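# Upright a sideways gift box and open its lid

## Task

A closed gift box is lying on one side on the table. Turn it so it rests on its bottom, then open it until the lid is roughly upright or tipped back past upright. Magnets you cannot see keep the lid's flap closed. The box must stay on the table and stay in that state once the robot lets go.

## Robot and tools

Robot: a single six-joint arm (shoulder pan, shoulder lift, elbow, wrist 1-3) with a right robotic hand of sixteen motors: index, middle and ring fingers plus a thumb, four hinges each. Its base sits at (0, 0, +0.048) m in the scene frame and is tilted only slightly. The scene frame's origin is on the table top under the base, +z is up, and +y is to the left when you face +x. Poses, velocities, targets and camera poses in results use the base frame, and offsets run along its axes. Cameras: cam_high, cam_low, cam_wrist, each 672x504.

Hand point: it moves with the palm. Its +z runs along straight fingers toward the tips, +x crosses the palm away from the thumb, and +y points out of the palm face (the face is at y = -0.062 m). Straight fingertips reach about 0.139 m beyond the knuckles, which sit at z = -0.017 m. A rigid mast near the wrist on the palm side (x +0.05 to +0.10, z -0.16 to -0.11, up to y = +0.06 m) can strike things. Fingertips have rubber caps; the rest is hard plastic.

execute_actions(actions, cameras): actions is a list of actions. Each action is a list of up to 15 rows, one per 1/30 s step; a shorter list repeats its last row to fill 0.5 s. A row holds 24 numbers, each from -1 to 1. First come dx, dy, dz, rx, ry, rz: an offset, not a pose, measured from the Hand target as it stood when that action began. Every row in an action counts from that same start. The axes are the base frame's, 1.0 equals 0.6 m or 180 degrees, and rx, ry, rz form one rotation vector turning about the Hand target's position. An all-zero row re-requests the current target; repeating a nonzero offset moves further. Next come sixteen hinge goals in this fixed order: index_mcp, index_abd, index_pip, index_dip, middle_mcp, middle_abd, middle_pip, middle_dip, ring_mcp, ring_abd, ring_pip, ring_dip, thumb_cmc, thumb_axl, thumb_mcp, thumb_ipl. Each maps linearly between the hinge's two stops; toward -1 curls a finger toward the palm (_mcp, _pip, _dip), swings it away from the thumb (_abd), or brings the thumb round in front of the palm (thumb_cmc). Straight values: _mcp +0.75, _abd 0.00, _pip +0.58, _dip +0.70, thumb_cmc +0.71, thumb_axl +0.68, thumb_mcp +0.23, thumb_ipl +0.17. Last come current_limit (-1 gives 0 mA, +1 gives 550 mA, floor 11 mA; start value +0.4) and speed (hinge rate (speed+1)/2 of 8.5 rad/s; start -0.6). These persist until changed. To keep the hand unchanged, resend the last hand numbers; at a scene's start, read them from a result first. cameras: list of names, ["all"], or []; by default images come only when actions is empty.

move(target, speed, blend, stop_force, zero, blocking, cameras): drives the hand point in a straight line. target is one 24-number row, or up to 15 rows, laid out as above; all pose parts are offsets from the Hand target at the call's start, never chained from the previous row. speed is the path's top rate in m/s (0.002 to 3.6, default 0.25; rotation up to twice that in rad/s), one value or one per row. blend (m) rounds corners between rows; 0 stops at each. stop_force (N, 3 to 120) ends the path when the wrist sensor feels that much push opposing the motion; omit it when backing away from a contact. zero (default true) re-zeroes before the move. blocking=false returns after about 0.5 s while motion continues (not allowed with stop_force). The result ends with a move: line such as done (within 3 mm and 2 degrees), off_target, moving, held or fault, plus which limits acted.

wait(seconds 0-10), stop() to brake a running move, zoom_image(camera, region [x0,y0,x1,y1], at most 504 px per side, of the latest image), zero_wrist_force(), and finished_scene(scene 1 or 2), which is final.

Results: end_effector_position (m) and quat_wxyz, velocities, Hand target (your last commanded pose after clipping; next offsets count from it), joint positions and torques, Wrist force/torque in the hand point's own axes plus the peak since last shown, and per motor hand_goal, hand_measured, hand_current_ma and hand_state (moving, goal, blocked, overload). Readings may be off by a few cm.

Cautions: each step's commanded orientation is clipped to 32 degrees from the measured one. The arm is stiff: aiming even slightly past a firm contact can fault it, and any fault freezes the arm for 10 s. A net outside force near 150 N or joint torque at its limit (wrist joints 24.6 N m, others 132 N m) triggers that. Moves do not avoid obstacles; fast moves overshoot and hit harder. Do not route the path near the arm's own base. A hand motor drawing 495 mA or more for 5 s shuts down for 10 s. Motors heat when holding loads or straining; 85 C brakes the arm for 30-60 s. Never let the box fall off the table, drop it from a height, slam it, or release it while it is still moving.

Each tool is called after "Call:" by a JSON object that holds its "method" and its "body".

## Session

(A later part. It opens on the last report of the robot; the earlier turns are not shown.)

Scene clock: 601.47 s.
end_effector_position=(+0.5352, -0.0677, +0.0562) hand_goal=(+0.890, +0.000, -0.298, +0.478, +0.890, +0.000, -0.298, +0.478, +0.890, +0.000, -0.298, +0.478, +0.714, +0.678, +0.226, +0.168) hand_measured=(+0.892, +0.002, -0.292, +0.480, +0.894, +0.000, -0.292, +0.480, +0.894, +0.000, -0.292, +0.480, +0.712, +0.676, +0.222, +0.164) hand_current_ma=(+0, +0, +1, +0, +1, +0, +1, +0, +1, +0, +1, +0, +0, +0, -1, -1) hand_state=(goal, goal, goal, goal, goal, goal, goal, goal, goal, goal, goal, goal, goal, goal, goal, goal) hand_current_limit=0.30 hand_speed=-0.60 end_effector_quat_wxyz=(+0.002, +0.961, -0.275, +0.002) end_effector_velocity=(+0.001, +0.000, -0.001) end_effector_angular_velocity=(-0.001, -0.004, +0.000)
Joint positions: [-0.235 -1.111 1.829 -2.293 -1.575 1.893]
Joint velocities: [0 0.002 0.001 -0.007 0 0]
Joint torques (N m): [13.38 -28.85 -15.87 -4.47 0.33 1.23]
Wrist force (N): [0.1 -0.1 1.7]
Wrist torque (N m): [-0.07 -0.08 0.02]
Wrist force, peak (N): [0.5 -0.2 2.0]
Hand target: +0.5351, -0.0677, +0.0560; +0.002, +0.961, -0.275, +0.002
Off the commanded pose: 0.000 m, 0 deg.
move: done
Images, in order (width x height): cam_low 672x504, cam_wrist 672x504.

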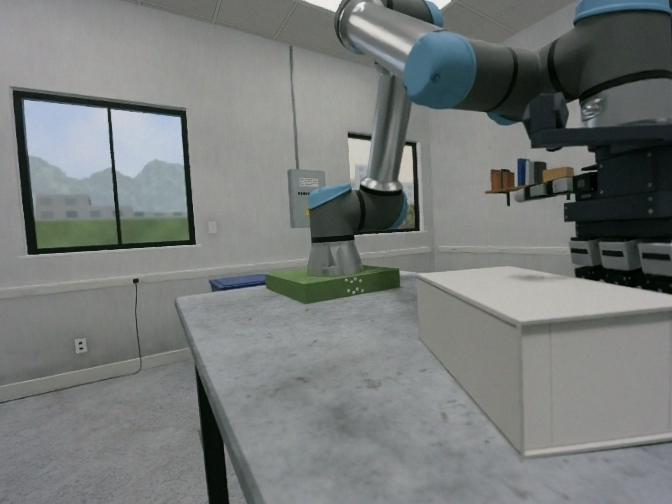

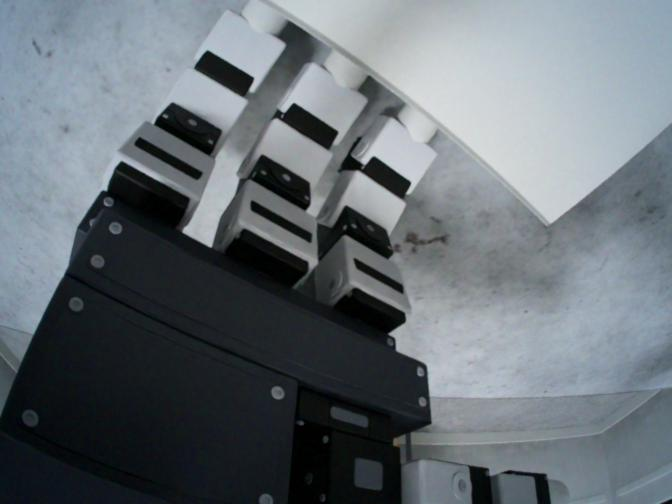

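Call:
{"method": "move", "body": {"target": [0, 0, 0.05, 0, 0, 0, 0.89, 0.0, -0.299, 0.478, 0.89, 0.0, -0.299, 0.478, 0.89, 0.0, -0.299, 0.478, 0.714, 0.678, 0.226, 0.168, 0.3, -0.6], "speed": 0.03, "cameras": ["cam_low", "cam_wrist"]}}

Call:
{"method": "zoom_image", "body": {"camera": "cam_low", "region": [400, 200, 672, 460]}}

Scene clock: 608.60 s.
end_effector_position=(+0.5352, -0.0677, +0.0862) hand_goal=(+0.890, +0.000, -0.298, +0.478, +0.890, +0.000, -0.298, +0.478, +0.890, +0.000, -0.298, +0.478, +0.714, +0.678, +0.226, +0.168) hand_measured=(+0.894, +0.002, -0.292, +0.480, +0.896, +0.000, -0.292, +0.480, +0.896, +0.000, -0.292, +0.480, +0.712, +0.676, +0.222, +0.164) hand_current_ma=(+1, +0, +1, +0, +1, +0, +1, +0, +2, +0, +2, +0, +0, +0, -1, -1) hand_state=(goal, goal, goal, goal, goal, goal, goal, goal, goal, goal, goal, goal, goal, goal, goal, goal) hand_current_limit=0.30 hand_speed=-0.60 end_effector_quat_wxyz=(+0.002, +0.961, -0.275, +0.002) end_effector_velocity=(+0.001, +0.000, -0.002) end_effector_angular_velocity=(+0.000, -0.002, +0.000)
Joint positions: [-0.235 -1.157 1.803 -2.221 -1.575 1.893]
Joint velocities: [0 0.003 0.001 -0.006 0 0]
Joint torques (N m): [9.45 -30.95 -15.51 -3.89 -0.97 1.18]
Wrist force (N): [0.0 -0.5 1.1]
Wrist torque (N m): [-0.03 -0.08 0.01]
Wrist force, peak (N): [0.2 -0.2 2.5]
Hand target: +0.5351, -0.0677, +0.0860; +0.002, +0.961, -0.275, +0.002
Off the commanded pose: 0.000 m, 0 deg.
move: done
Images, in order (width x height): cam_low 672x504, cam_wrist 672x504.

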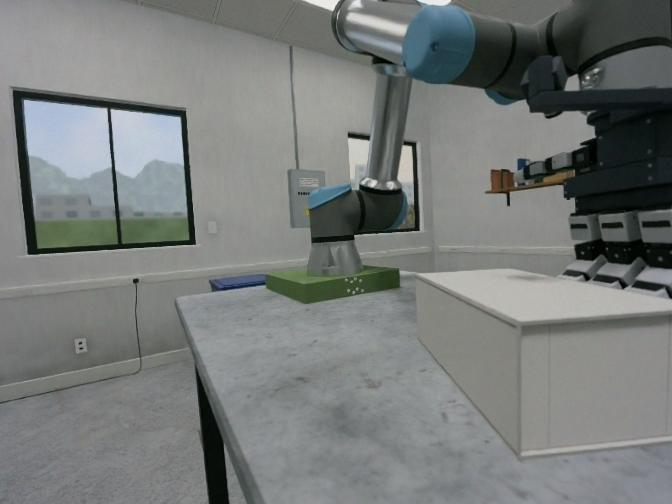

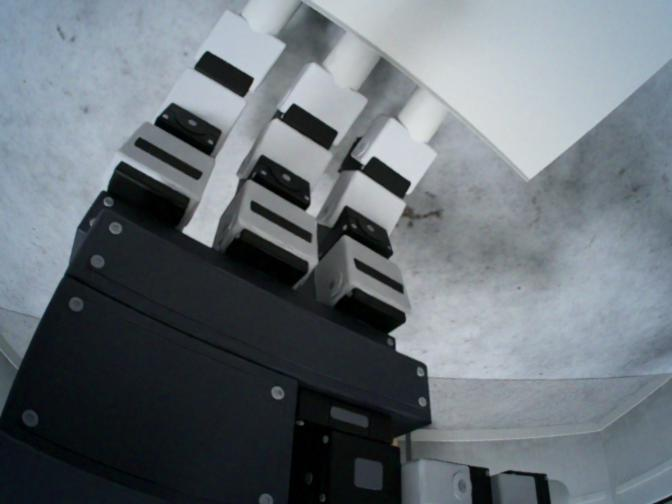

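Scaled by 1.853.

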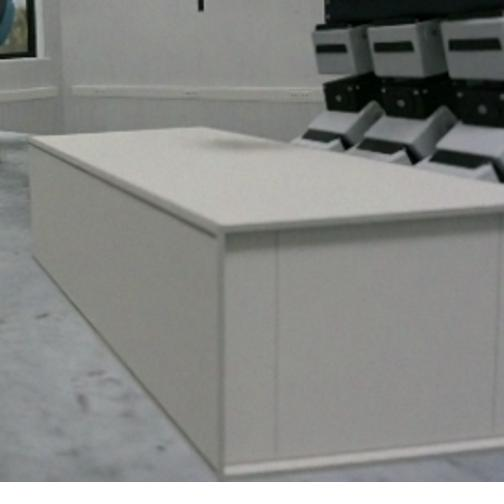

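Call:
{"method": "move", "body": {"target": [[0.0313, 0.0492, 0, 0, 0, 0, 0.89, 0.0, -0.299, 0.478, 0.89, 0.0, -0.299, 0.478, 0.89, 0.0, -0.299, 0.478, 0.714, 0.678, 0.226, 0.168, 0.3, -0.6], [0.0313, 0.0492, -0.0827, 0, 0, 0, 0.89, 0.0, -0.299, 0.478, 0.89, 0.0, -0.299, 0.478, 0.89, 0.0, -0.299, 0.478, 0.714, 0.678, 0.226, 0.168, 0.3, -0.6]], "speed": 0.08, "blend": [0.01, 0], "cameras": []}}

Call:
{"method": "move", "body": {"target": [-0.06, -0.0945, 0, 0, 0, 0, 0.89, 0.0, -0.299, 0.478, 0.89, 0.0, -0.299, 0.478, 0.89, 0.0, -0.299, 0.478, 0.714, 0.678, 0.226, 0.168, 0.3, -0.6], "speed": 0.02, "stop_force": 3, "cameras": ["cam_wrist", "cam_low"]}}

Scene clock: 629.47 s.
end_effector_position=(+0.5538, -0.0381, +0.0363) hand_goal=(+0.890, +0.000, -0.298, +0.478, +0.890, +0.000, -0.298, +0.478, +0.890, +0.000, -0.298, +0.478, +0.714, +0.678, +0.226, +0.168) hand_measured=(+0.892, +0.002, -0.296, +0.478, +0.892, +0.000, -0.296, +0.478, +0.892, +0.000, -0.296, +0.478, +0.712, +0.676, +0.222, +0.164) hand_current_ma=(+0, +0, +0, +0, +0, +0, +0, +0, +0, +0, +0, +0, +0, +0, -1, -1) hand_state=(goal, goal, goal, goal, goal, goal, goal, goal, goal, goal, goal, goal, goal, goal, goal, goal) hand_current_limit=0.30 hand_speed=-0.60 end_effector_quat_wxyz=(+0.002, +0.961, -0.275, +0.002)
Joint positions: [-0.18 -1.043 1.783 -2.314 -1.575 1.948]
Joint torques (N m): [-14.65 -49.31 -28.77 -1.52 -2.48 -1.39]
Wrist force (N): [0.1 0.3 0.6]
Wrist torque (N m): [-0.06 -0.02 0.02]
Wrist force, peak (N): [0.8 -2.3 -0.7]
Hand target: +0.5539, -0.0382, +0.0364; +0.002, +0.961, -0.275, +0.002
Off the commanded pose: 0.000 m, 0 deg.
move: done
No camera images: "cameras" was empty.

Scene clock: 633.93 s.
end_effector_position=(+0.5179, -0.0949, +0.0364) hand_goal=(+0.890, +0.000, -0.298, +0.478, +0.890, +0.000, -0.298, +0.478, +0.890, +0.000, -0.298, +0.478, +0.714, +0.678, +0.226, +0.168) hand_measured=(+0.892, +0.002, -0.298, +0.478, +0.892, +0.000, -0.298, +0.476, +0.894, +0.000, -0.300, +0.476, +0.712, +0.676, +0.222, +0.164) hand_current_ma=(+0, +0, +0, +0, +0, +0, +0, +0, +1, +0, +0, +0, +0, +0, -1, -1) hand_state=(goal, goal, goal, goal, goal, goal, goal, goal, goal, goal, goal, goal, goal, goal, goal, goal) hand_current_limit=0.30 hand_speed=-0.60 end_effector_quat_wxyz=(+0.002, +0.961, -0.275, +0.002)
Joint positions: [-0.289 -1.108 1.893 -2.36 -1.574 1.84]
Joint torques (N m): [14.46 -27.59 -28.54 -0.39 1.45 1.31]
Wrist force (N): [0.1 -0.5 -0.1]
Wrist torque (N m): [-0.04 -0.06 0.03]
Wrist force, peak (N): [0.6 -2.7 -1.9]
Hand target: +0.5179, -0.0949, +0.0364; +0.002, +0.961, -0.275, +0.002
Off the commanded pose: 0.000 m, 0 deg.
move: done
Images, in order (width x height): cam_low 672x504, cam_wrist 672x504.

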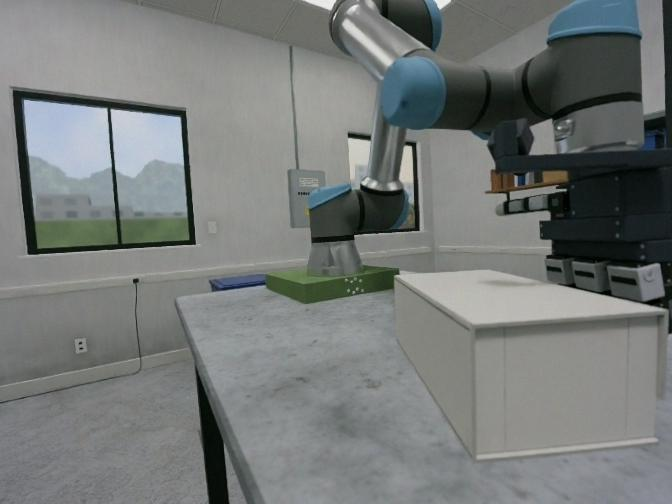

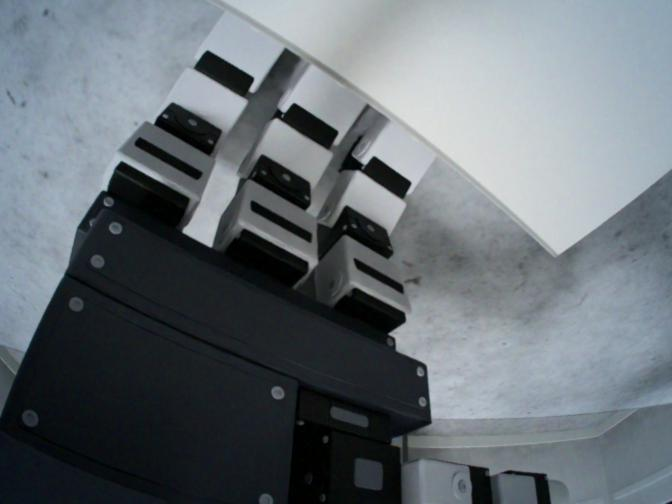

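Call:
{"method": "zoom_image", "body": {"camera": "cam_low", "region": [560, 250, 672, 470]}}

Call:
{"method": "zoom_image", "body": {"camera": "cam_wrist", "region": [180, 0, 580, 260]}}

Scaled by 2.291.

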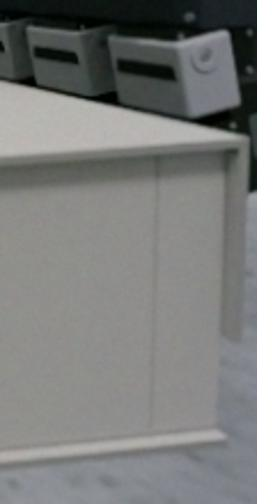

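Scaled by 1.260 from the camera's 672x504 image, which has a finer 960x720 frame.

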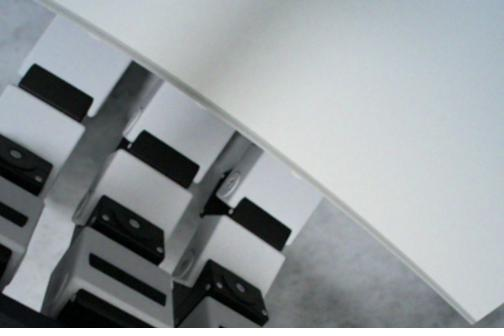

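Call:
{"method": "move", "body": {"target": [-0.0072, -0.0113, 0.03, 0, 0, 0, 0.89, 0.0, -0.299, 0.478, 0.89, 0.0, -0.299, 0.478, 0.89, 0.0, -0.299, 0.478, 0.714, 0.678, 0.226, 0.168, 0.5, -0.6], "speed": 0.03, "cameras": ["cam_low"]}}

Call:
{"method": "zoom_image", "body": {"camera": "cam_low", "region": [460, 250, 672, 470]}}

Scene clock: 643.00 s.
end_effector_position=(+0.5135, -0.1018, +0.0545) hand_goal=(+0.890, +0.000, -0.298, +0.478, +0.890, +0.000, -0.298, +0.478, +0.890, +0.000, -0.298, +0.478, +0.714, +0.678, +0.226, +0.168) hand_measured=(+0.892, +0.002, -0.292, +0.480, +0.894, +0.000, -0.292, +0.480, +0.898, +0.000, -0.292, +0.480, +0.712, +0.676, +0.222, +0.164) hand_current_ma=(+0, +0, +1, +0, +1, +0, +1, +0, +2, +0, +1, +0, +0, +0, -1, -1) hand_state=(goal, goal, goal, goal, goal, goal, goal, goal, goal, goal, goal, goal, goal, goal, goal, goal) hand_current_limit=0.50 hand_speed=-0.60 end_effector_quat_wxyz=(+0.002, +0.961, -0.275, +0.002) end_effector_velocity=(+0.001, +0.000, -0.001) end_effector_angular_velocity=(+0.000, -0.002, -0.001)
Joint positions: [-0.303 -1.146 1.892 -2.321 -1.574 1.826]
Joint velocities: [0 0.003 0 -0.005 0.001 0.001]
Joint torques (N m): [2.32 -27.33 -27.26 -4.04 1.53 0.85]
Wrist force (N): [0.5 -0.4 1.9]
Wrist torque (N m): [-0.07 -0.10 0.06]
Wrist force, peak (N): [0.5 -0.4 1.9]
Hand target: +0.5136, -0.1016, +0.0544; +0.002, +0.961, -0.275, +0.002
Off the commanded pose: 0.000 m, 0 deg.
move: done
Images, in order (width x height): cam_low 672x504.

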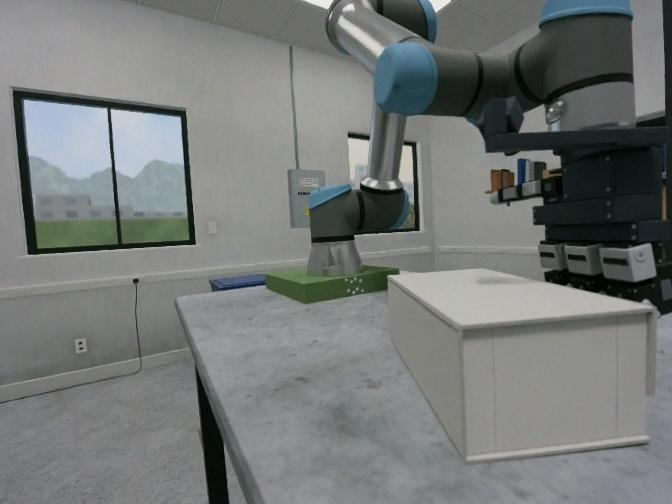

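Scaled by 2.291.

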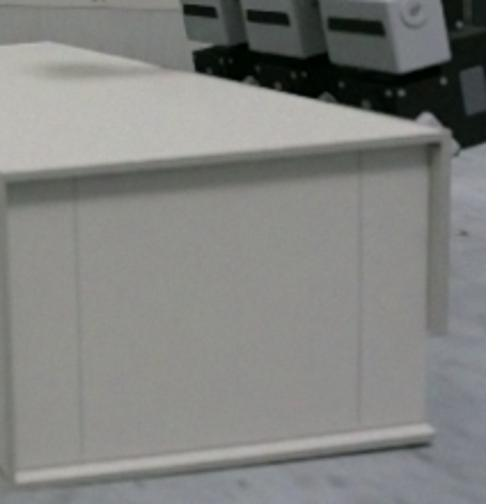

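Call:
{"method": "move", "body": {"target": [[0, 0, -0.031, 0, 0, 0, 0.89, 0.0, -0.299, 0.478, 0.89, 0.0, -0.299, 0.478, 0.89, 0.0, -0.299, 0.478, 0.714, 0.678, 0.226, 0.168, 0.5, -0.6], [-0.009, -0.0141, -0.031, 0, 0, 0, 0.89, 0.0, -0.299, 0.478, 0.89, 0.0, -0.299, 0.478, 0.89, 0.0, -0.299, 0.478, 0.714, 0.678, 0.226, 0.168, 0.5, -0.6]], "speed": 0.03, "cameras": ["cam_low"]}}

Call:
{"method": "zoom_image", "body": {"camera": "cam_low", "region": [460, 250, 672, 470]}}

Scene clock: 660.77 s.
end_effector_position=(+0.5081, -0.1103, +0.0358) hand_goal=(+0.890, +0.000, -0.298, +0.478, +0.890, +0.000, -0.298, +0.478, +0.890, +0.000, -0.298, +0.478, +0.714, +0.678, +0.226, +0.168) hand_measured=(+0.896, +0.002, -0.308, +0.472, +0.898, +0.000, -0.308, +0.472, +0.900, +0.000, -0.308, +0.470, +0.712, +0.676, +0.222, +0.164) hand_current_ma=(+2, +0, -3, -1, +3, +0, -3, -1, +4, +0, -4, -2, +0, +0, -1, -1) hand_state=(goal, goal, goal, goal, goal, goal, goal, goal, goal, goal, goal, goal, goal, goal, goal, goal) hand_current_limit=0.50 hand_speed=-0.60 end_effector_quat_wxyz=(+0.002, +0.961, -0.275, +0.002) end_effector_velocity=(+0.001, +0.001, +0.000) end_effector_angular_velocity=(-0.001, -0.002, -0.003)
Joint positions: [-0.32 -1.122 1.919 -2.372 -1.574 1.809]
Joint velocities: [0.002 0.001 -0.002 -0.001 0 0.005]
Joint torques (N m): [11.67 -28.24 -23.05 -0.8 -2.6 1.5]
Wrist force (N): [0.4 -6.8 -7.1]
Wrist torque (N m): [0.39 0.13 -0.12]
Wrist force, peak (N): [-0.5 -7.9 -7.9]
Hand target: +0.5082, -0.1101, +0.0358; +0.002, +0.961, -0.275, +0.002
Off the commanded pose: 0.000 m, 0 deg.
move: done
Images, in order (width x height): cam_low 672x504.

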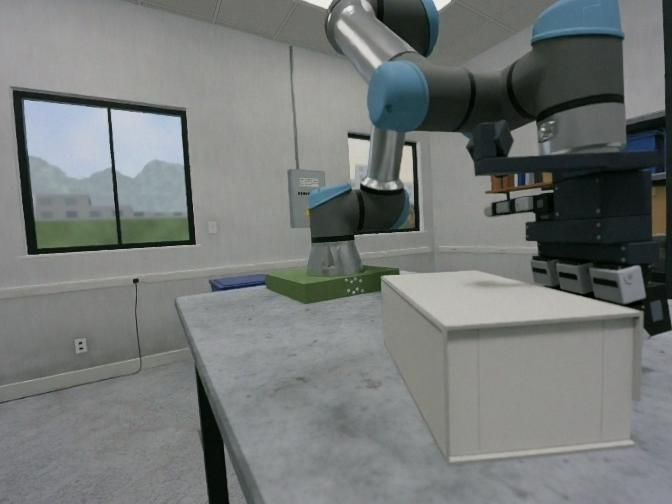

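Scaled by 2.291.

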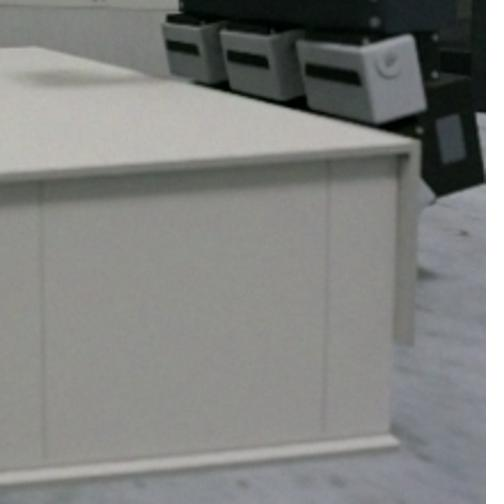

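Call:
{"method": "execute_actions", "body": {"actions": [[[0,0,0,0,0,0, 0.89, 0.0, -0.299, -0.391, 1.0, 0.0, -0.124, 0.623, 0.89, 0.0, -0.299, -0.391, 0.714, 0.678, 0.226, 0.168, 0.75, -0.88]], [[0,0,0,0,0,0, 0.89, 0.0, -0.299, -0.391, 1.0, 0.0, -0.124, 0.623, 0.89, 0.0, -0.299, -0.391, 0.714, 0.678, 0.226, 0.168, 0.75, -0.88]], [[0,0,0,0,0,0, 0.89, 0.0, -0.299, -0.391, 1.0, 0.0, -0.124, 0.623, 0.89, 0.0, -0.299, -0.391, 0.714, 0.678, 0.226, 0.168, 0.75, -0.88]], [[0,0,0,0,0,0, 0.89, 0.0, -0.299, -0.391, 1.0, 0.0, -0.124, 0.623, 0.89, 0.0, -0.299, -0.391, 0.714, 0.678, 0.226, 0.168, 0.75, -0.88]]], "cameras": ["cam_low", "cam_wrist"]}}

Call:
{"method": "zoom_image", "body": {"camera": "cam_low", "region": [460, 250, 672, 470]}}

Scene clock: 666.53 s.
end_effector_position=(+0.5082, -0.1101, +0.0358) hand_goal=(+0.890, +0.000, -0.298, -0.390, +1.000, +0.000, -0.124, +0.624, +0.890, +0.000, -0.298, -0.390, +0.714, +0.678, +0.226, +0.168) hand_measured=(+0.892, +0.002, -0.290, -0.386, +0.900, +0.000, -0.308, +0.508, +0.892, +0.000, -0.292, -0.386, +0.712, +0.676, +0.222, +0.164) hand_current_ma=(+0, +0, +2, +1, -218, +0, -481, -250, +0, +0, +1, +0, +0, +0, -1, -1) hand_state=(goal, goal, goal, goal, blocked, goal, blocked, blocked, goal, goal, goal, goal, goal, goal, goal, goal) hand_current_limit=0.75 hand_speed=-0.88 end_effector_quat_wxyz=(+0.002, +0.961, -0.275, +0.002)
Joint positions: [-0.32 -1.122 1.919 -2.372 -1.574 1.809]
Joint torques (N m): [11.75 -29.38 -10.23 -0.85 0.94 1.15]
Wrist force (N): [0.0 -3.3 -10.8]
Wrist torque (N m): [0.30 0.16 -0.05]
Wrist force, peak (N): [0.0 -3.4 -11.1]
Hand target: +0.5082, -0.1101, +0.0358; +0.002, +0.961, -0.275, +0.002
Off the commanded pose: 0.000 m, 0 deg.
Images, in order (width x height): cam_low 672x504, cam_wrist 672x504.

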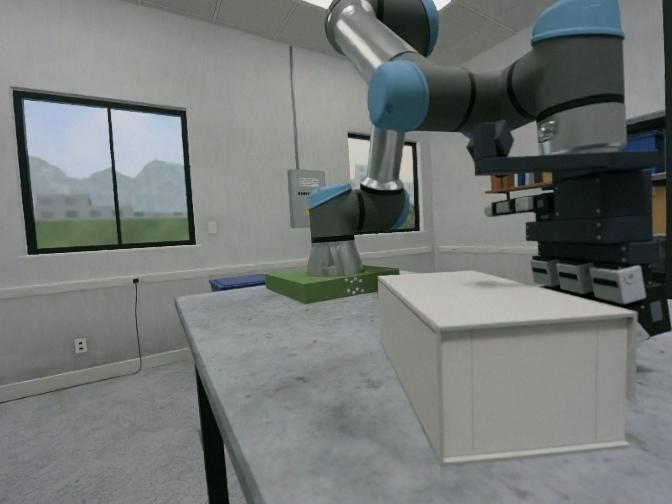

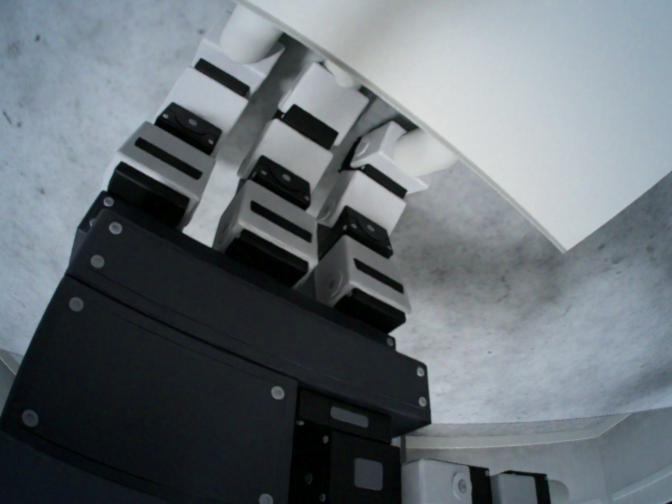

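Scaled by 2.291.

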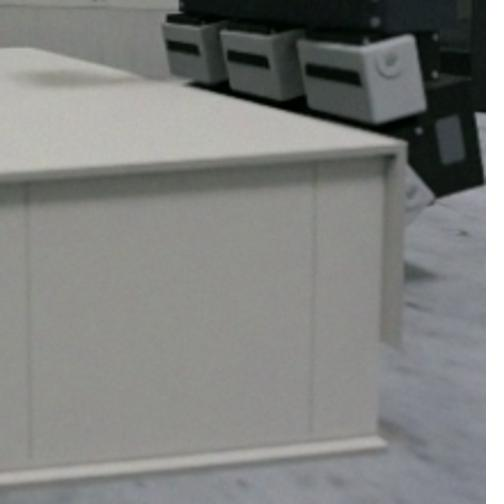

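Call:
{"method": "move", "body": {"target": [[0.0223, 0.0352, 0.003, 0, 0, 0, 0.89, 0.0, -0.299, -0.391, 0.89, 0.0, -0.299, 0.478, 0.89, 0.0, -0.299, -0.391, 0.714, 0.678, 0.226, 0.168, 0.5, -0.6], [0.0223, 0.0352, 0.002, 0, 0, 0, 0.89, 0.0, -0.299, 0.478, 0.89, 0.0, -0.299, 0.478, 0.89, 0.0, -0.299, 0.478, 0.714, 0.678, 0.226, 0.168, 0.5, -0.5]], "speed": 0.08, "cameras": []}}

Call:
{"method": "move", "body": {"target": [[-0.0268, -0.0422, 0.0, 0, 0, 0, 0.89, 0.0, -0.299, 0.478, 0.89, 0.0, -0.299, 0.478, 0.89, 0.0, -0.299, 0.478, 0.714, 0.678, 0.226, 0.168, 0.5, -0.6], [-0.0268, -0.0422, -0.01, 0, 0, 0, 0.89, 0.0, -0.299, 0.478, 0.89, 0.0, -0.299, 0.478, 0.89, 0.0, -0.299, 0.478, 0.714, 0.678, 0.226, 0.168, 0.5, -0.6], [-0.0447, -0.0704, -0.01, 0, 0, 0, 0.89, 0.0, -0.299, 0.478, 0.89, 0.0, -0.299, 0.478, 0.89, 0.0, -0.299, 0.478, 0.714, 0.678, 0.226, 0.168, 0.5, -0.6]], "speed": [0.04, 0.03, 0.03], "cameras": ["cam_low", "cam_wrist"]}}

Call:
{"method": "zoom_image", "body": {"camera": "cam_low", "region": [460, 250, 672, 470]}}

Scene clock: 700.43 s.
end_effector_position=(+0.5215, -0.0890, +0.0370) hand_goal=(+0.890, +0.000, -0.298, +0.478, +0.890, +0.000, -0.298, +0.478, +0.890, +0.000, -0.298, +0.478, +0.714, +0.678, +0.226, +0.168) hand_measured=(+0.892, +0.002, -0.290, +0.476, +0.886, +0.000, -0.298, +0.476, +0.892, +0.000, -0.292, +0.476, +0.712, +0.676, +0.222, +0.164) hand_current_ma=(+0, +0, +2, +0, -1, +0, +0, +0, +0, +0, +1, +0, +0, +0, -1, -1) hand_state=(goal, goal, goal, goal, goal, goal, goal, goal, goal, goal, goal, goal, goal, goal, goal, goal) hand_current_limit=0.50 hand_speed=-0.50 end_effector_quat_wxyz=(+0.002, +0.961, -0.275, +0.002)
Joint positions: [-0.277 -1.103 1.882 -2.354 -1.574 1.852]
Joint torques (N m): [-14.76 -45.05 -11.4 -0.47 -2.41 0.98]
Wrist force (N): [0.6 0.1 0.6]
Wrist torque (N m): [-0.08 -0.10 0.10]
Wrist force, peak (N): [0.0 -3.4 -11.3]
Hand target: +0.5215, -0.0890, +0.0370; +0.002, +0.961, -0.275, +0.002
Off the commanded pose: 0.000 m, 0 deg.
move: done
No camera images: "cameras" was empty.

Scene clock: 702.63 s.
end_effector_position=(+0.4951, -0.1316, +0.0311) hand_goal=(+0.890, +0.000, -0.298, +0.478, +0.890, +0.000, -0.298, +0.478, +0.890, +0.000, -0.298, +0.478, +0.714, +0.678, +0.226, +0.168) hand_measured=(+0.992, +0.012, -0.414, +0.442, +0.994, +0.010, -0.408, +0.440, +0.994, +0.010, -0.400, +0.434, +0.712, +0.676, +0.222, +0.164) hand_current_ma=(+225, +3, -253, -31, +228, +2, -230, -36, +226, +2, -201, -47, +0, +0, -1, -1) hand_state=(blocked, goal, blocked, blocked, blocked, goal, blocked, blocked, blocked, goal, blocked, blocked, goal, goal, goal, goal) hand_current_limit=0.50 hand_speed=-0.60 end_effector_quat_wxyz=(+0.002, +0.961, -0.275, +0.003) end_effector_velocity=(+0.001, +0.001, +0.001) end_effector_angular_velocity=(-0.001, -0.001, -0.003)
Joint positions: [-0.364 -1.133 1.956 -2.4 -1.574 1.764]
Joint velocities: [0.002 0 -0.002 0 0 0.005]
Joint torques (N m): [-8.47 33.27 20.46 9.87 -11.89 0.7]
Wrist force (N): [-0.5 -45.8 -113.7]
Wrist torque (N m): [9.83 1.89 -0.90]
Wrist force, peak (N): [-0.6 -47.1 -114.5]
Hand target: +0.4947, -0.1312, +0.0310; +0.002, +0.961, -0.275, +0.002
Off the commanded pose: 0.001 m, 0 deg.
move: done
Images, in order (width x height): cam_low 672x504, cam_wrist 672x504.

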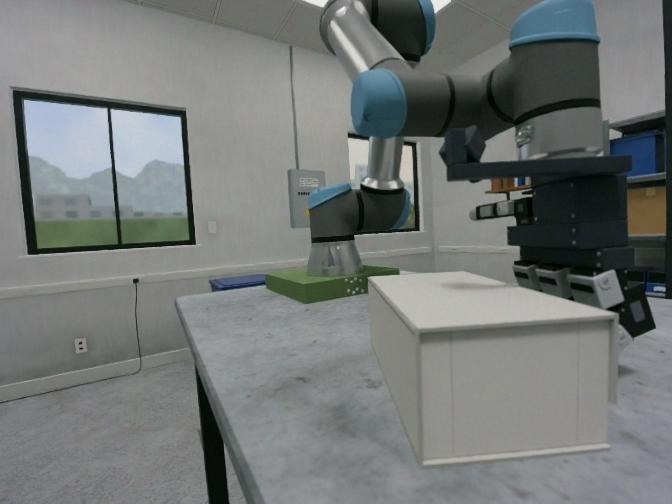

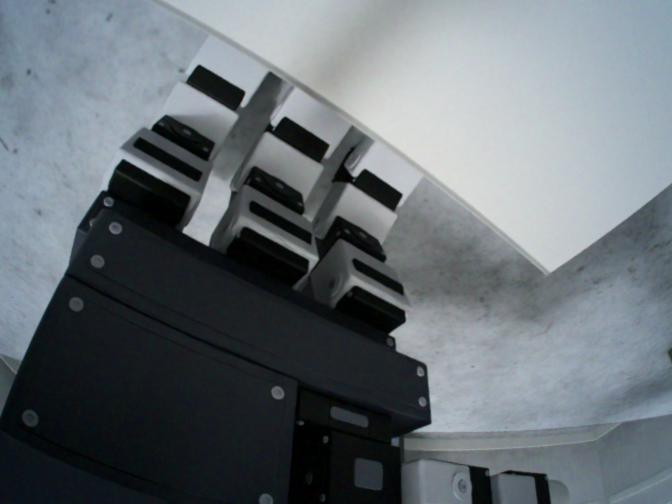

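Scaled by 2.291.

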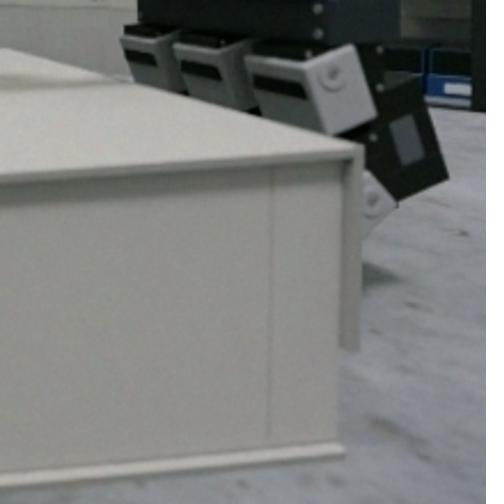

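Call:
{"method": "move", "body": {"target": [0.004, 0.0063, 0.009, 0, 0, 0, 0.89, 0.0, -0.299, 0.478, 0.89, 0.0, -0.299, 0.478, 0.89, 0.0, -0.299, 0.478, 0.714, 0.678, 0.226, 0.168, 0.5, -0.6], "speed": 0.05, "cameras": []}}

Scene clock: 704.67 s.
end_effector_position=(+0.4971, -0.1274, +0.0364) hand_goal=(+0.890, +0.000, -0.298, +0.478, +0.890, +0.000, -0.298, +0.478, +0.890, +0.000, -0.298, +0.478, +0.714, +0.678, +0.226, +0.168) hand_measured=(+0.890, -0.004, -0.302, +0.474, +0.896, -0.002, -0.306, +0.470, +0.902, -0.002, -0.308, +0.466, +0.712, +0.676, +0.222, +0.164) hand_current_ma=(+0, +0, -1, -1, +1, +0, -2, -2, +5, +0, -4, -4, +0, +0, -1, -1) hand_state=(goal, goal, goal, goal, goal, goal, goal, goal, goal, goal, goal, goal, goal, goal, goal, goal) hand_current_limit=0.50 hand_speed=-0.60 end_effector_quat_wxyz=(+0.002, +0.961, -0.275, +0.002)
Joint positions: [-0.356 -1.14 1.946 -2.382 -1.574 1.773]
Joint torques (N m): [1.62 -47.32 -19.51 -3.71 1.4 -1.26]
Wrist force (N): [0.5 -1.9 -2.0]
Wrist torque (N m): [0.05 -0.06 -0.05]
Wrist force, peak (N): [-0.5 -43.9 -111.8]
Hand target: +0.4971, -0.1274, +0.0364; +0.002, +0.961, -0.275, +0.002
Off the commanded pose: 0.000 m, 0 deg.
move: done
No camera images: "cameras" was empty.

Call:
{"method": "execute_actions", "body": {"actions": [[[0,0,0,0,0,0, 0.89, 0.0, -0.299, 0.478, 1.0, 0.0, -0.124, 0.623, 0.89, 0.0, -0.299, 0.478, 0.714, 0.678, 0.226, 0.168, 0.75, -0.85]], [[0,0,0,0,0,0, 0.89, 0.0, -0.299, 0.478, 1.0, 0.0, -0.124, 0.623, 0.89, 0.0, -0.299, 0.478, 0.714, 0.678, 0.226, 0.168, 0.75, -0.85]]], "cameras": ["cam_low"]}}

Call:
{"method": "zoom_image", "body": {"camera": "cam_low", "region": [460, 250, 672, 470]}}

Scene clock: 714.73 s.
end_effector_position=(+0.4971, -0.1274, +0.0364) hand_goal=(+0.890, +0.000, -0.298, +0.478, +1.000, +0.000, -0.124, +0.624, +0.890, +0.000, -0.298, +0.478, +0.714, +0.678, +0.226, +0.168) hand_measured=(+0.890, -0.002, -0.300, +0.474, +0.896, +0.000, -0.302, +0.510, +0.898, +0.000, -0.304, +0.470, +0.712, +0.676, +0.222, +0.164) hand_current_ma=(+0, +0, +0, -1, -233, +0, -481, -246, +3, +0, -2, -3, +0, +0, -1, -1) hand_state=(goal, goal, goal, goal, blocked, goal, blocked, blocked, goal, goal, goal, goal, goal, goal, goal, goal) hand_current_limit=0.75 hand_speed=-0.85 end_effector_quat_wxyz=(+0.002, +0.961, -0.275, +0.002)
Joint positions: [-0.356 -1.14 1.946 -2.382 -1.574 1.773]
Joint torques (N m): [-13.32 -28.53 -12.18 -0.33 1.4 -1.19]
Wrist force (N): [0.2 -2.5 -10.6]
Wrist torque (N m): [0.27 0.15 -0.07]
Wrist force, peak (N): [0.2 -2.9 -10.8]
Hand target: +0.4971, -0.1274, +0.0364; +0.002, +0.961, -0.275, +0.002
Off the commanded pose: 0.000 m, 0 deg.
Images, in order (width x height): cam_low 672x504.

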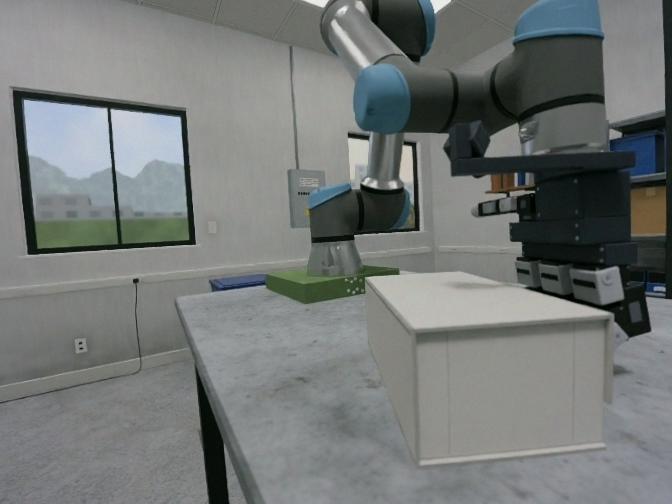

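Scaled by 2.291.

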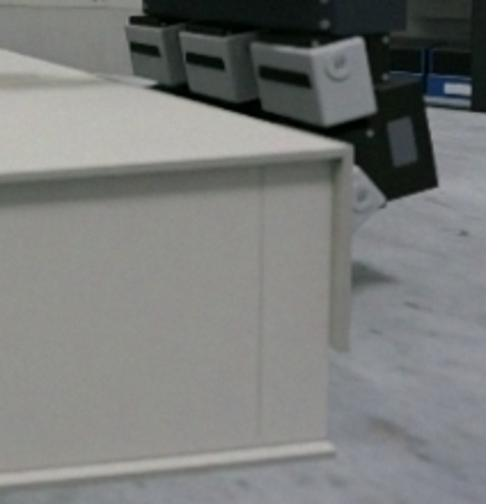

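Call:
{"method": "move", "body": {"target": [-0.0072, -0.0113, 0, 0, 0, 0, 0.89, 0.0, -0.299, 0.478, 1.0, 0.0, -0.124, 0.623, 0.89, 0.0, -0.299, 0.478, 0.714, 0.678, 0.226, 0.168, 0.75, -0.85], "speed": 0.03, "cameras": []}}

Call:
{"method": "execute_actions", "body": {"actions": [[[0,0,0,0,0,0, 0.89, 0.0, -0.664, 0.188, 1.0, 0.0, -0.124, 0.623, 0.89, 0.0, -0.664, 0.188, 0.714, 0.678, 0.226, 0.168, 0.75, -0.88]], [[0,0,0,0,0,0, 0.89, 0.0, -0.664, 0.188, 1.0, 0.0, -0.124, 0.623, 0.89, 0.0, -0.664, 0.188, 0.714, 0.678, 0.226, 0.168, 0.75, -0.88]]], "cameras": ["cam_low", "cam_wrist"]}}

Call:
{"method": "zoom_image", "body": {"camera": "cam_low", "region": [460, 250, 672, 470]}}

Scene clock: 717.37 s.
end_effector_position=(+0.4927, -0.1343, +0.0364) hand_goal=(+0.890, +0.000, -0.298, +0.478, +1.000, +0.000, -0.124, +0.624, +0.890, +0.000, -0.298, +0.478, +0.714, +0.678, +0.226, +0.168) hand_measured=(+0.890, -0.002, -0.300, +0.474, +0.980, +0.002, -0.366, +0.510, +0.900, +0.000, -0.304, +0.470, +0.712, +0.676, +0.222, +0.164) hand_current_ma=(+0, +0, +0, -1, -12, +0, -481, -246, +3, +0, -1, -3, +0, +0, -1, -1) hand_state=(goal, goal, goal, goal, goal, goal, blocked, blocked, goal, goal, goal, goal, goal, goal, goal, goal) hand_current_limit=0.75 hand_speed=-0.85 end_effector_quat_wxyz=(+0.002, +0.961, -0.275, +0.002)
Joint positions: [-0.371 -1.146 1.957 -2.386 -1.574 1.758]
Joint torques (N m): [4.9 -20.57 -13.3 0.35 -4.35 1.14]
Wrist force (N): [0.6 -16.7 -25.9]
Wrist torque (N m): [1.31 0.51 -0.28]
Wrist force, peak (N): [0.6 -17.1 -26.2]
Hand target: +0.4928, -0.1342, +0.0364; +0.002, +0.961, -0.275, +0.002
Off the commanded pose: 0.000 m, 0 deg.
move: done
No camera images: "cameras" was empty.

Scene clock: 718.57 s.
end_effector_position=(+0.4928, -0.1342, +0.0364) hand_goal=(+0.890, +0.000, -0.664, +0.188, +1.000, +0.000, -0.124, +0.624, +0.890, +0.000, -0.664, +0.188, +0.714, +0.678, +0.226, +0.168) hand_measured=(+0.894, -0.002, -0.650, +0.192, +0.980, +0.002, -0.366, +0.510, +0.902, +0.000, -0.650, +0.194, +0.712, +0.676, +0.222, +0.164) hand_current_ma=(+1, +0, +5, +1, -12, +0, -481, -246, +6, +0, +5, +1, +0, +0, -1, -1) hand_state=(goal, goal, goal, goal, goal, goal, blocked, blocked, goal, goal, goal, goal, goal, goal, goal, goal) hand_current_limit=0.75 hand_speed=-0.88 end_effector_quat_wxyz=(+0.002, +0.961, -0.275, +0.002)
Joint positions: [-0.37 -1.146 1.957 -2.386 -1.574 1.758]
Joint torques (N m): [7.17 -14.62 -17.67 1.94 -4.15 1.41]
Wrist force (N): [0.6 -13.0 -22.0]
Wrist torque (N m): [1.09 0.40 -0.20]
Wrist force, peak (N): [0.5 -16.6 -25.6]
Hand target: +0.4928, -0.1342, +0.0364; +0.002, +0.961, -0.275, +0.002
Off the commanded pose: 0.000 m, 0 deg.
Images, in order (width x height): cam_low 672x504, cam_wrist 672x504.

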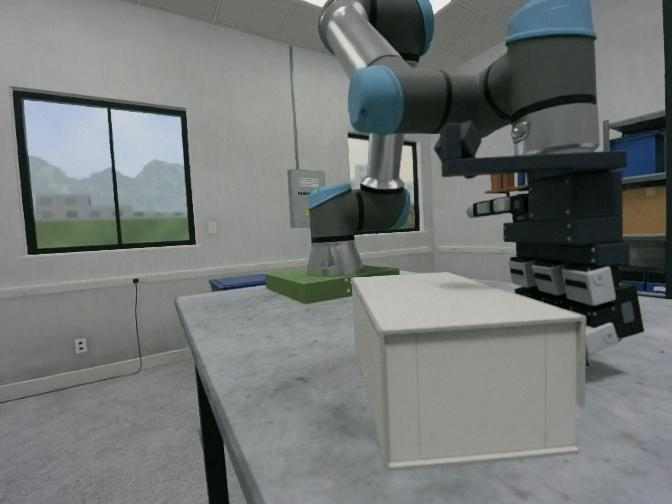

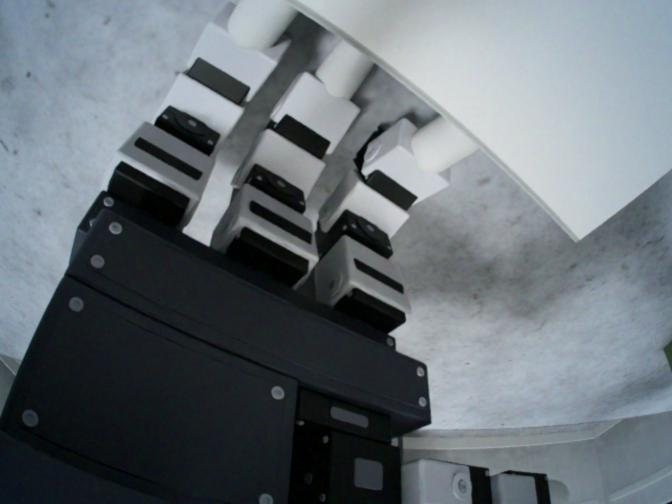

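Scaled by 2.291.

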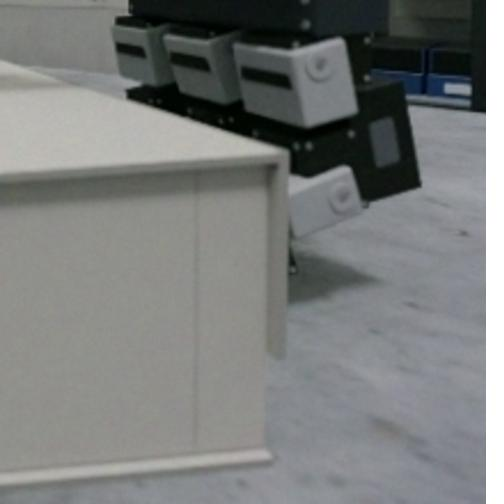

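Call:
{"method": "move", "body": {"target": [[0.008, 0.0126, 0.006, 0, 0, 0, 0.89, 0.0, -0.664, 0.188, 0.89, 0.0, -0.299, 0.478, 0.89, 0.0, -0.664, 0.188, 0.714, 0.678, 0.226, 0.168, 0.5, -0.6], [0.0536, 0.0844, 0.01, 0, 0, 0, 0.89, 0.0, -0.299, 0.478, 0.89, 0.0, -0.299, 0.478, 0.89, 0.0, -0.299, 0.478, 0.714, 0.678, 0.226, 0.168, 0.5, -0.6]], "speed": 0.08, "cameras": ["cam_high", "cam_wrist"]}}

Call:
{"method": "zoom_image", "body": {"camera": "cam_high", "region": [200, 190, 420, 380]}}

Scene clock: 739.80 s.
end_effector_position=(+0.5250, -0.0836, +0.0424) hand_goal=(+0.890, +0.000, -0.298, +0.478, +0.890, +0.000, -0.298, +0.478, +0.890, +0.000, -0.298, +0.478, +0.714, +0.678, +0.226, +0.168) hand_measured=(+0.892, -0.002, -0.298, +0.476, +0.892, +0.002, -0.298, +0.476, +0.892, +0.000, -0.298, +0.476, +0.712, +0.676, +0.222, +0.164) hand_current_ma=(+0, +0, +0, +0, +0, +0, +0, +0, +0, +0, +0, +0, +0, +0, -1, -1) hand_state=(goal, goal, goal, goal, goal, goal, goal, goal, goal, goal, goal, goal, goal, goal, goal, goal) hand_current_limit=0.50 hand_speed=-0.60 end_effector_quat_wxyz=(+0.002, +0.961, -0.275, +0.002)
Joint positions: [-0.266 -1.106 1.869 -2.337 -1.574 1.862]
Joint torques (N m): [-14.73 -49.77 -11.74 -3.86 -1.15 1.14]
Wrist force (N): [0.7 -0.4 0.1]
Wrist torque (N m): [-0.10 -0.10 0.09]
Wrist force, peak (N): [0.5 -13.2 -22.4]
Hand target: +0.5250, -0.0836, +0.0424; +0.002, +0.961, -0.275, +0.002
Off the commanded pose: 0.000 m, 0 deg.
move: done
Images, in order (width x height): cam_high 672x504, cam_wrist 672x504.

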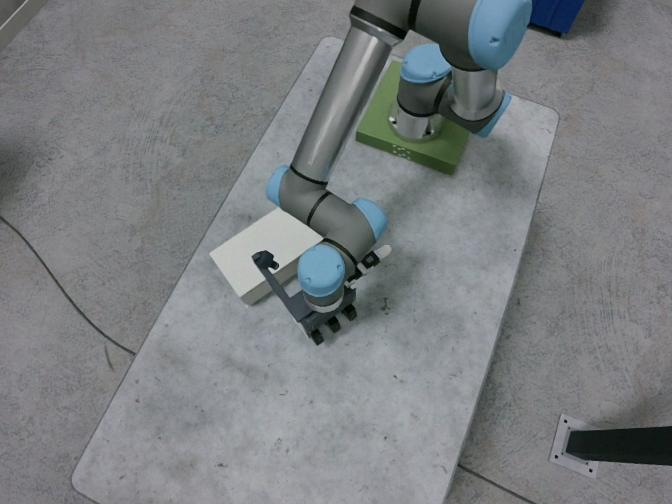

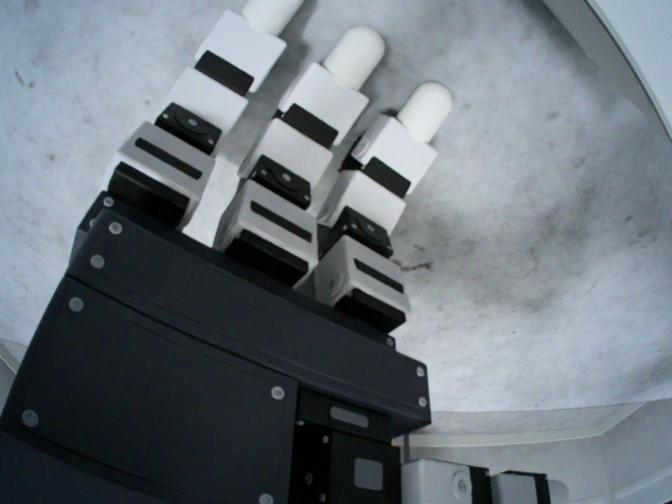

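Scaled by 2.291.

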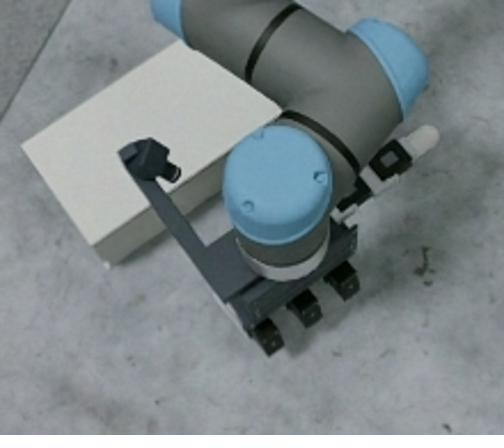

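Call:
{"method": "move", "body": {"target": [[-0.0331, -0.0579, -0.0122, 0, 0, 0.0117, 0.89, 0.0, -0.299, 0.478, 0.89, 0.0, -0.299, 0.478, 0.89, 0.0, -0.299, 0.478, 0.714, 0.678, 0.226, 0.168, 0.6, -0.6], [-0.0406, -0.071, -0.0122, 0, 0, 0.0117, 0.89, 0.0, -0.299, 0.478, 0.89, 0.0, -0.299, 0.478, 0.89, 0.0, -0.299, 0.478, 0.714, 0.678, 0.226, 0.168, 0.6, -0.6]], "speed": [0.06, 0.02], "cameras": ["cam_wrist"]}}

Scene clock: 747.47 s.
end_effector_position=(+0.5005, -0.1263, +0.0351) hand_goal=(+0.890, +0.000, -0.298, +0.478, +0.890, +0.000, -0.298, +0.478, +0.890, +0.000, -0.298, +0.478, +0.714, +0.678, +0.226, +0.168) hand_measured=(+0.892, -0.002, -0.314, +0.470, +0.894, +0.002, -0.314, +0.470, +0.894, +0.000, -0.312, +0.470, +0.712, +0.676, +0.222, +0.164) hand_current_ma=(+0, +0, -7, -2, +1, +0, -7, -2, +1, +0, -6, -2, +0, +0, -1, -1) hand_state=(goal, goal, goal, goal, goal, goal, goal, goal, goal, goal, goal, goal, goal, goal, goal, goal) hand_current_limit=0.60 hand_speed=-0.60 end_effector_quat_wxyz=(+0.002, +0.966, -0.258, +0.002)
Joint positions: [-0.35 -1.136 1.945 -2.384 -1.574 1.743]
Joint torques (N m): [7.88 -30.98 -18.87 -1.58 0.41 1.04]
Wrist force (N): [0.7 -8.2 -9.9]
Wrist torque (N m): [0.46 0.15 -0.08]
Wrist force, peak (N): [0.7 -8.2 -9.9]
Hand target: +0.5006, -0.1262, +0.0351; +0.002, +0.966, -0.258, +0.002
Off the commanded pose: 0.000 m, 0 deg.
move: done
Images, in order (width x height): cam_wrist 672x504.

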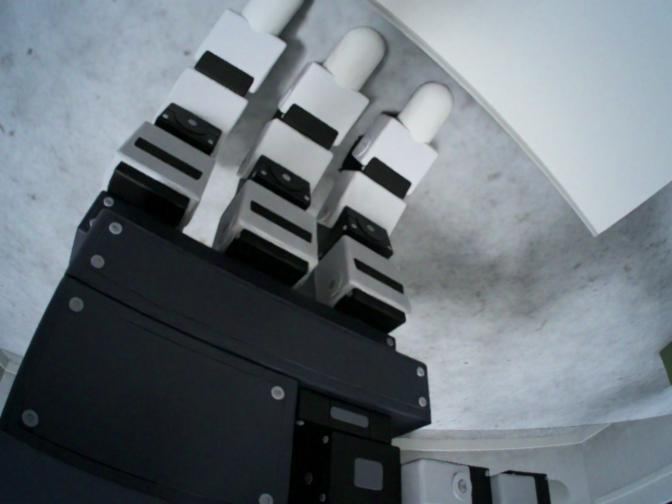

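Call:
{"method": "move", "body": {"target": [[0, 0, 0.0057, 0, 0, 0, 0.89, 0.0, -0.299, 0.478, 0.89, 0.0, -0.299, 0.478, 0.89, 0.0, -0.299, 0.478, 0.714, 0.678, 0.226, 0.168, 0.6, -0.6], [-0.0166, -0.0289, 0.0057, 0, 0, 0, 0.89, 0.0, -0.299, 0.478, 0.89, 0.0, -0.299, 0.478, 0.89, 0.0, -0.299, 0.478, 0.714, 0.678, 0.226, 0.168, 0.6, -0.6]], "speed": [0.03, 0.02], "cameras": ["cam_wrist", "cam_low"]}}

Scene clock: 752.03 s.
end_effector_position=(+0.4905, -0.1437, +0.0385) hand_goal=(+0.890, +0.000, -0.298, +0.478, +0.890, +0.000, -0.298, +0.478, +0.890, +0.000, -0.298, +0.478, +0.714, +0.678, +0.226, +0.168) hand_measured=(+0.890, -0.002, -0.300, +0.476, +0.890, +0.000, -0.298, +0.476, +0.890, -0.002, -0.298, +0.476, +0.712, +0.676, +0.222, +0.164) hand_current_ma=(+0, +0, +0, +0, +0, +0, +0, +0, +0, +0, +0, +0, +0, +0, -1, -1) hand_state=(goal, goal, goal, goal, goal, goal, goal, goal, goal, goal, goal, goal, goal, goal, goal, goal) hand_current_limit=0.60 hand_speed=-0.60 end_effector_quat_wxyz=(+0.002, +0.966, -0.258, +0.002)
Joint positions: [-0.386 -1.156 1.966 -2.385 -1.574 1.706]
Joint torques (N m): [12.6 -36.62 -22.98 -2.95 1.6 1.07]
Wrist force (N): [0.8 -0.1 -0.4]
Wrist torque (N m): [-0.03 -0.10 0.13]
Wrist force, peak (N): [0.6 -8.3 -9.9]
Hand target: +0.4906, -0.1435, +0.0385; +0.002, +0.966, -0.258, +0.002
Off the commanded pose: 0.000 m, 0 deg.
move: done
Images, in order (width x height): cam_low 672x504, cam_wrist 672x504.

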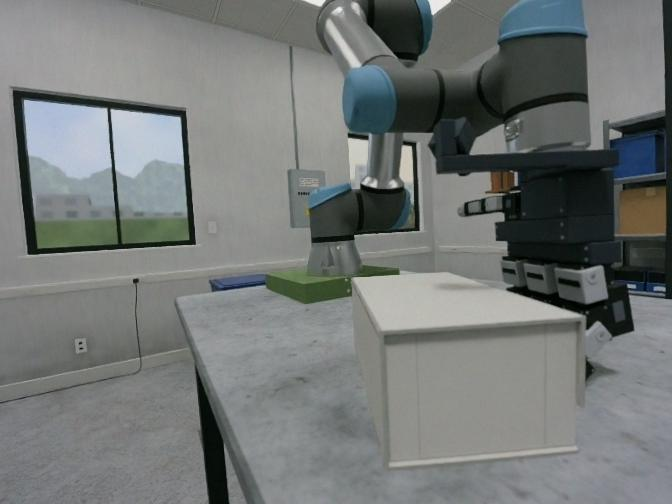

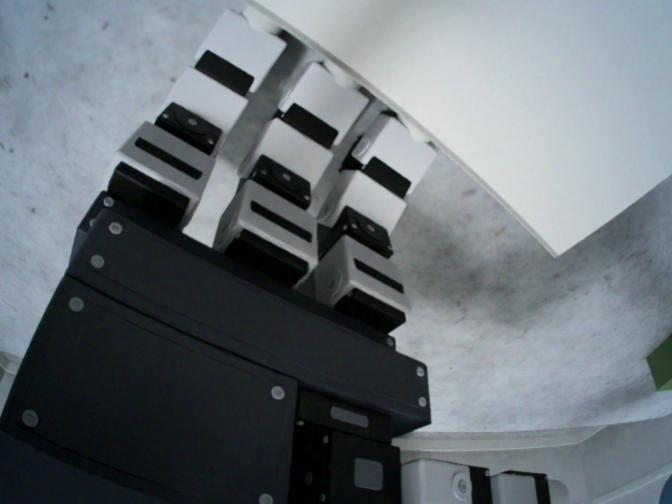

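Call:
{"method": "move", "body": {"target": [-0.005, -0.0087, 0, 0, 0, 0, 0.89, 0.0, -0.299, 0.478, 0.89, 0.0, -0.299, 0.478, 0.89, 0.0, -0.299, 0.478, 0.714, 0.678, 0.226, 0.168, 0.6, -0.6], "speed": 0.02, "cameras": ["cam_wrist"]}}

Scene clock: 754.00 s.
end_effector_position=(+0.4876, -0.1488, +0.0385) hand_goal=(+0.890, +0.000, -0.298, +0.478, +0.890, +0.000, -0.298, +0.478, +0.890, +0.000, -0.298, +0.478, +0.714, +0.678, +0.226, +0.168) hand_measured=(+0.894, +0.000, -0.300, +0.474, +0.890, +0.000, -0.298, +0.476, +0.890, -0.002, -0.298, +0.476, +0.712, +0.676, +0.222, +0.164) hand_current_ma=(+1, +0, +0, -1, +0, +0, +0, +0, +0, +0, +0, +0, +0, +0, -1, -1) hand_state=(goal, goal, goal, goal, goal, goal, goal, goal, goal, goal, goal, goal, goal, goal, goal, goal) hand_current_limit=0.60 hand_speed=-0.60 end_effector_quat_wxyz=(+0.002, +0.966, -0.258, +0.002)
Joint positions: [-0.397 -1.16 1.972 -2.387 -1.574 1.695]
Joint torques (N m): [1.22 -41.71 -18.12 -3.47 1.41 0.58]
Wrist force (N): [0.3 -2.0 -1.7]
Wrist torque (N m): [0.02 -0.13 0.12]
Wrist force, peak (N): [0.3 -2.0 -1.7]
Hand target: +0.4876, -0.1487, +0.0385; +0.002, +0.966, -0.258, +0.002
Off the commanded pose: 0.000 m, 0 deg.
move: done
Images, in order (width x height): cam_wrist 672x504.

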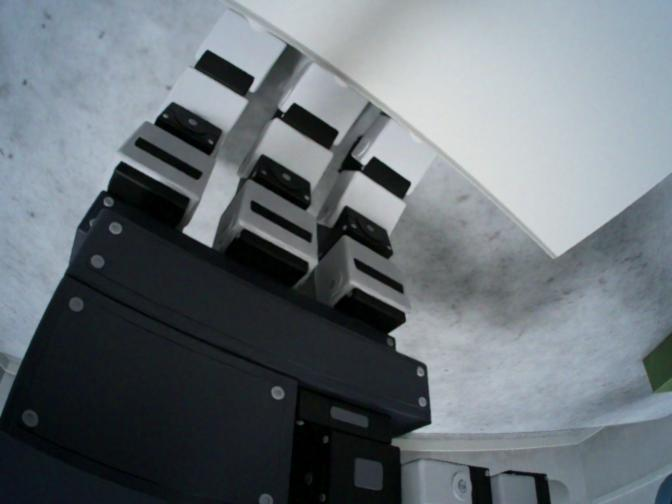

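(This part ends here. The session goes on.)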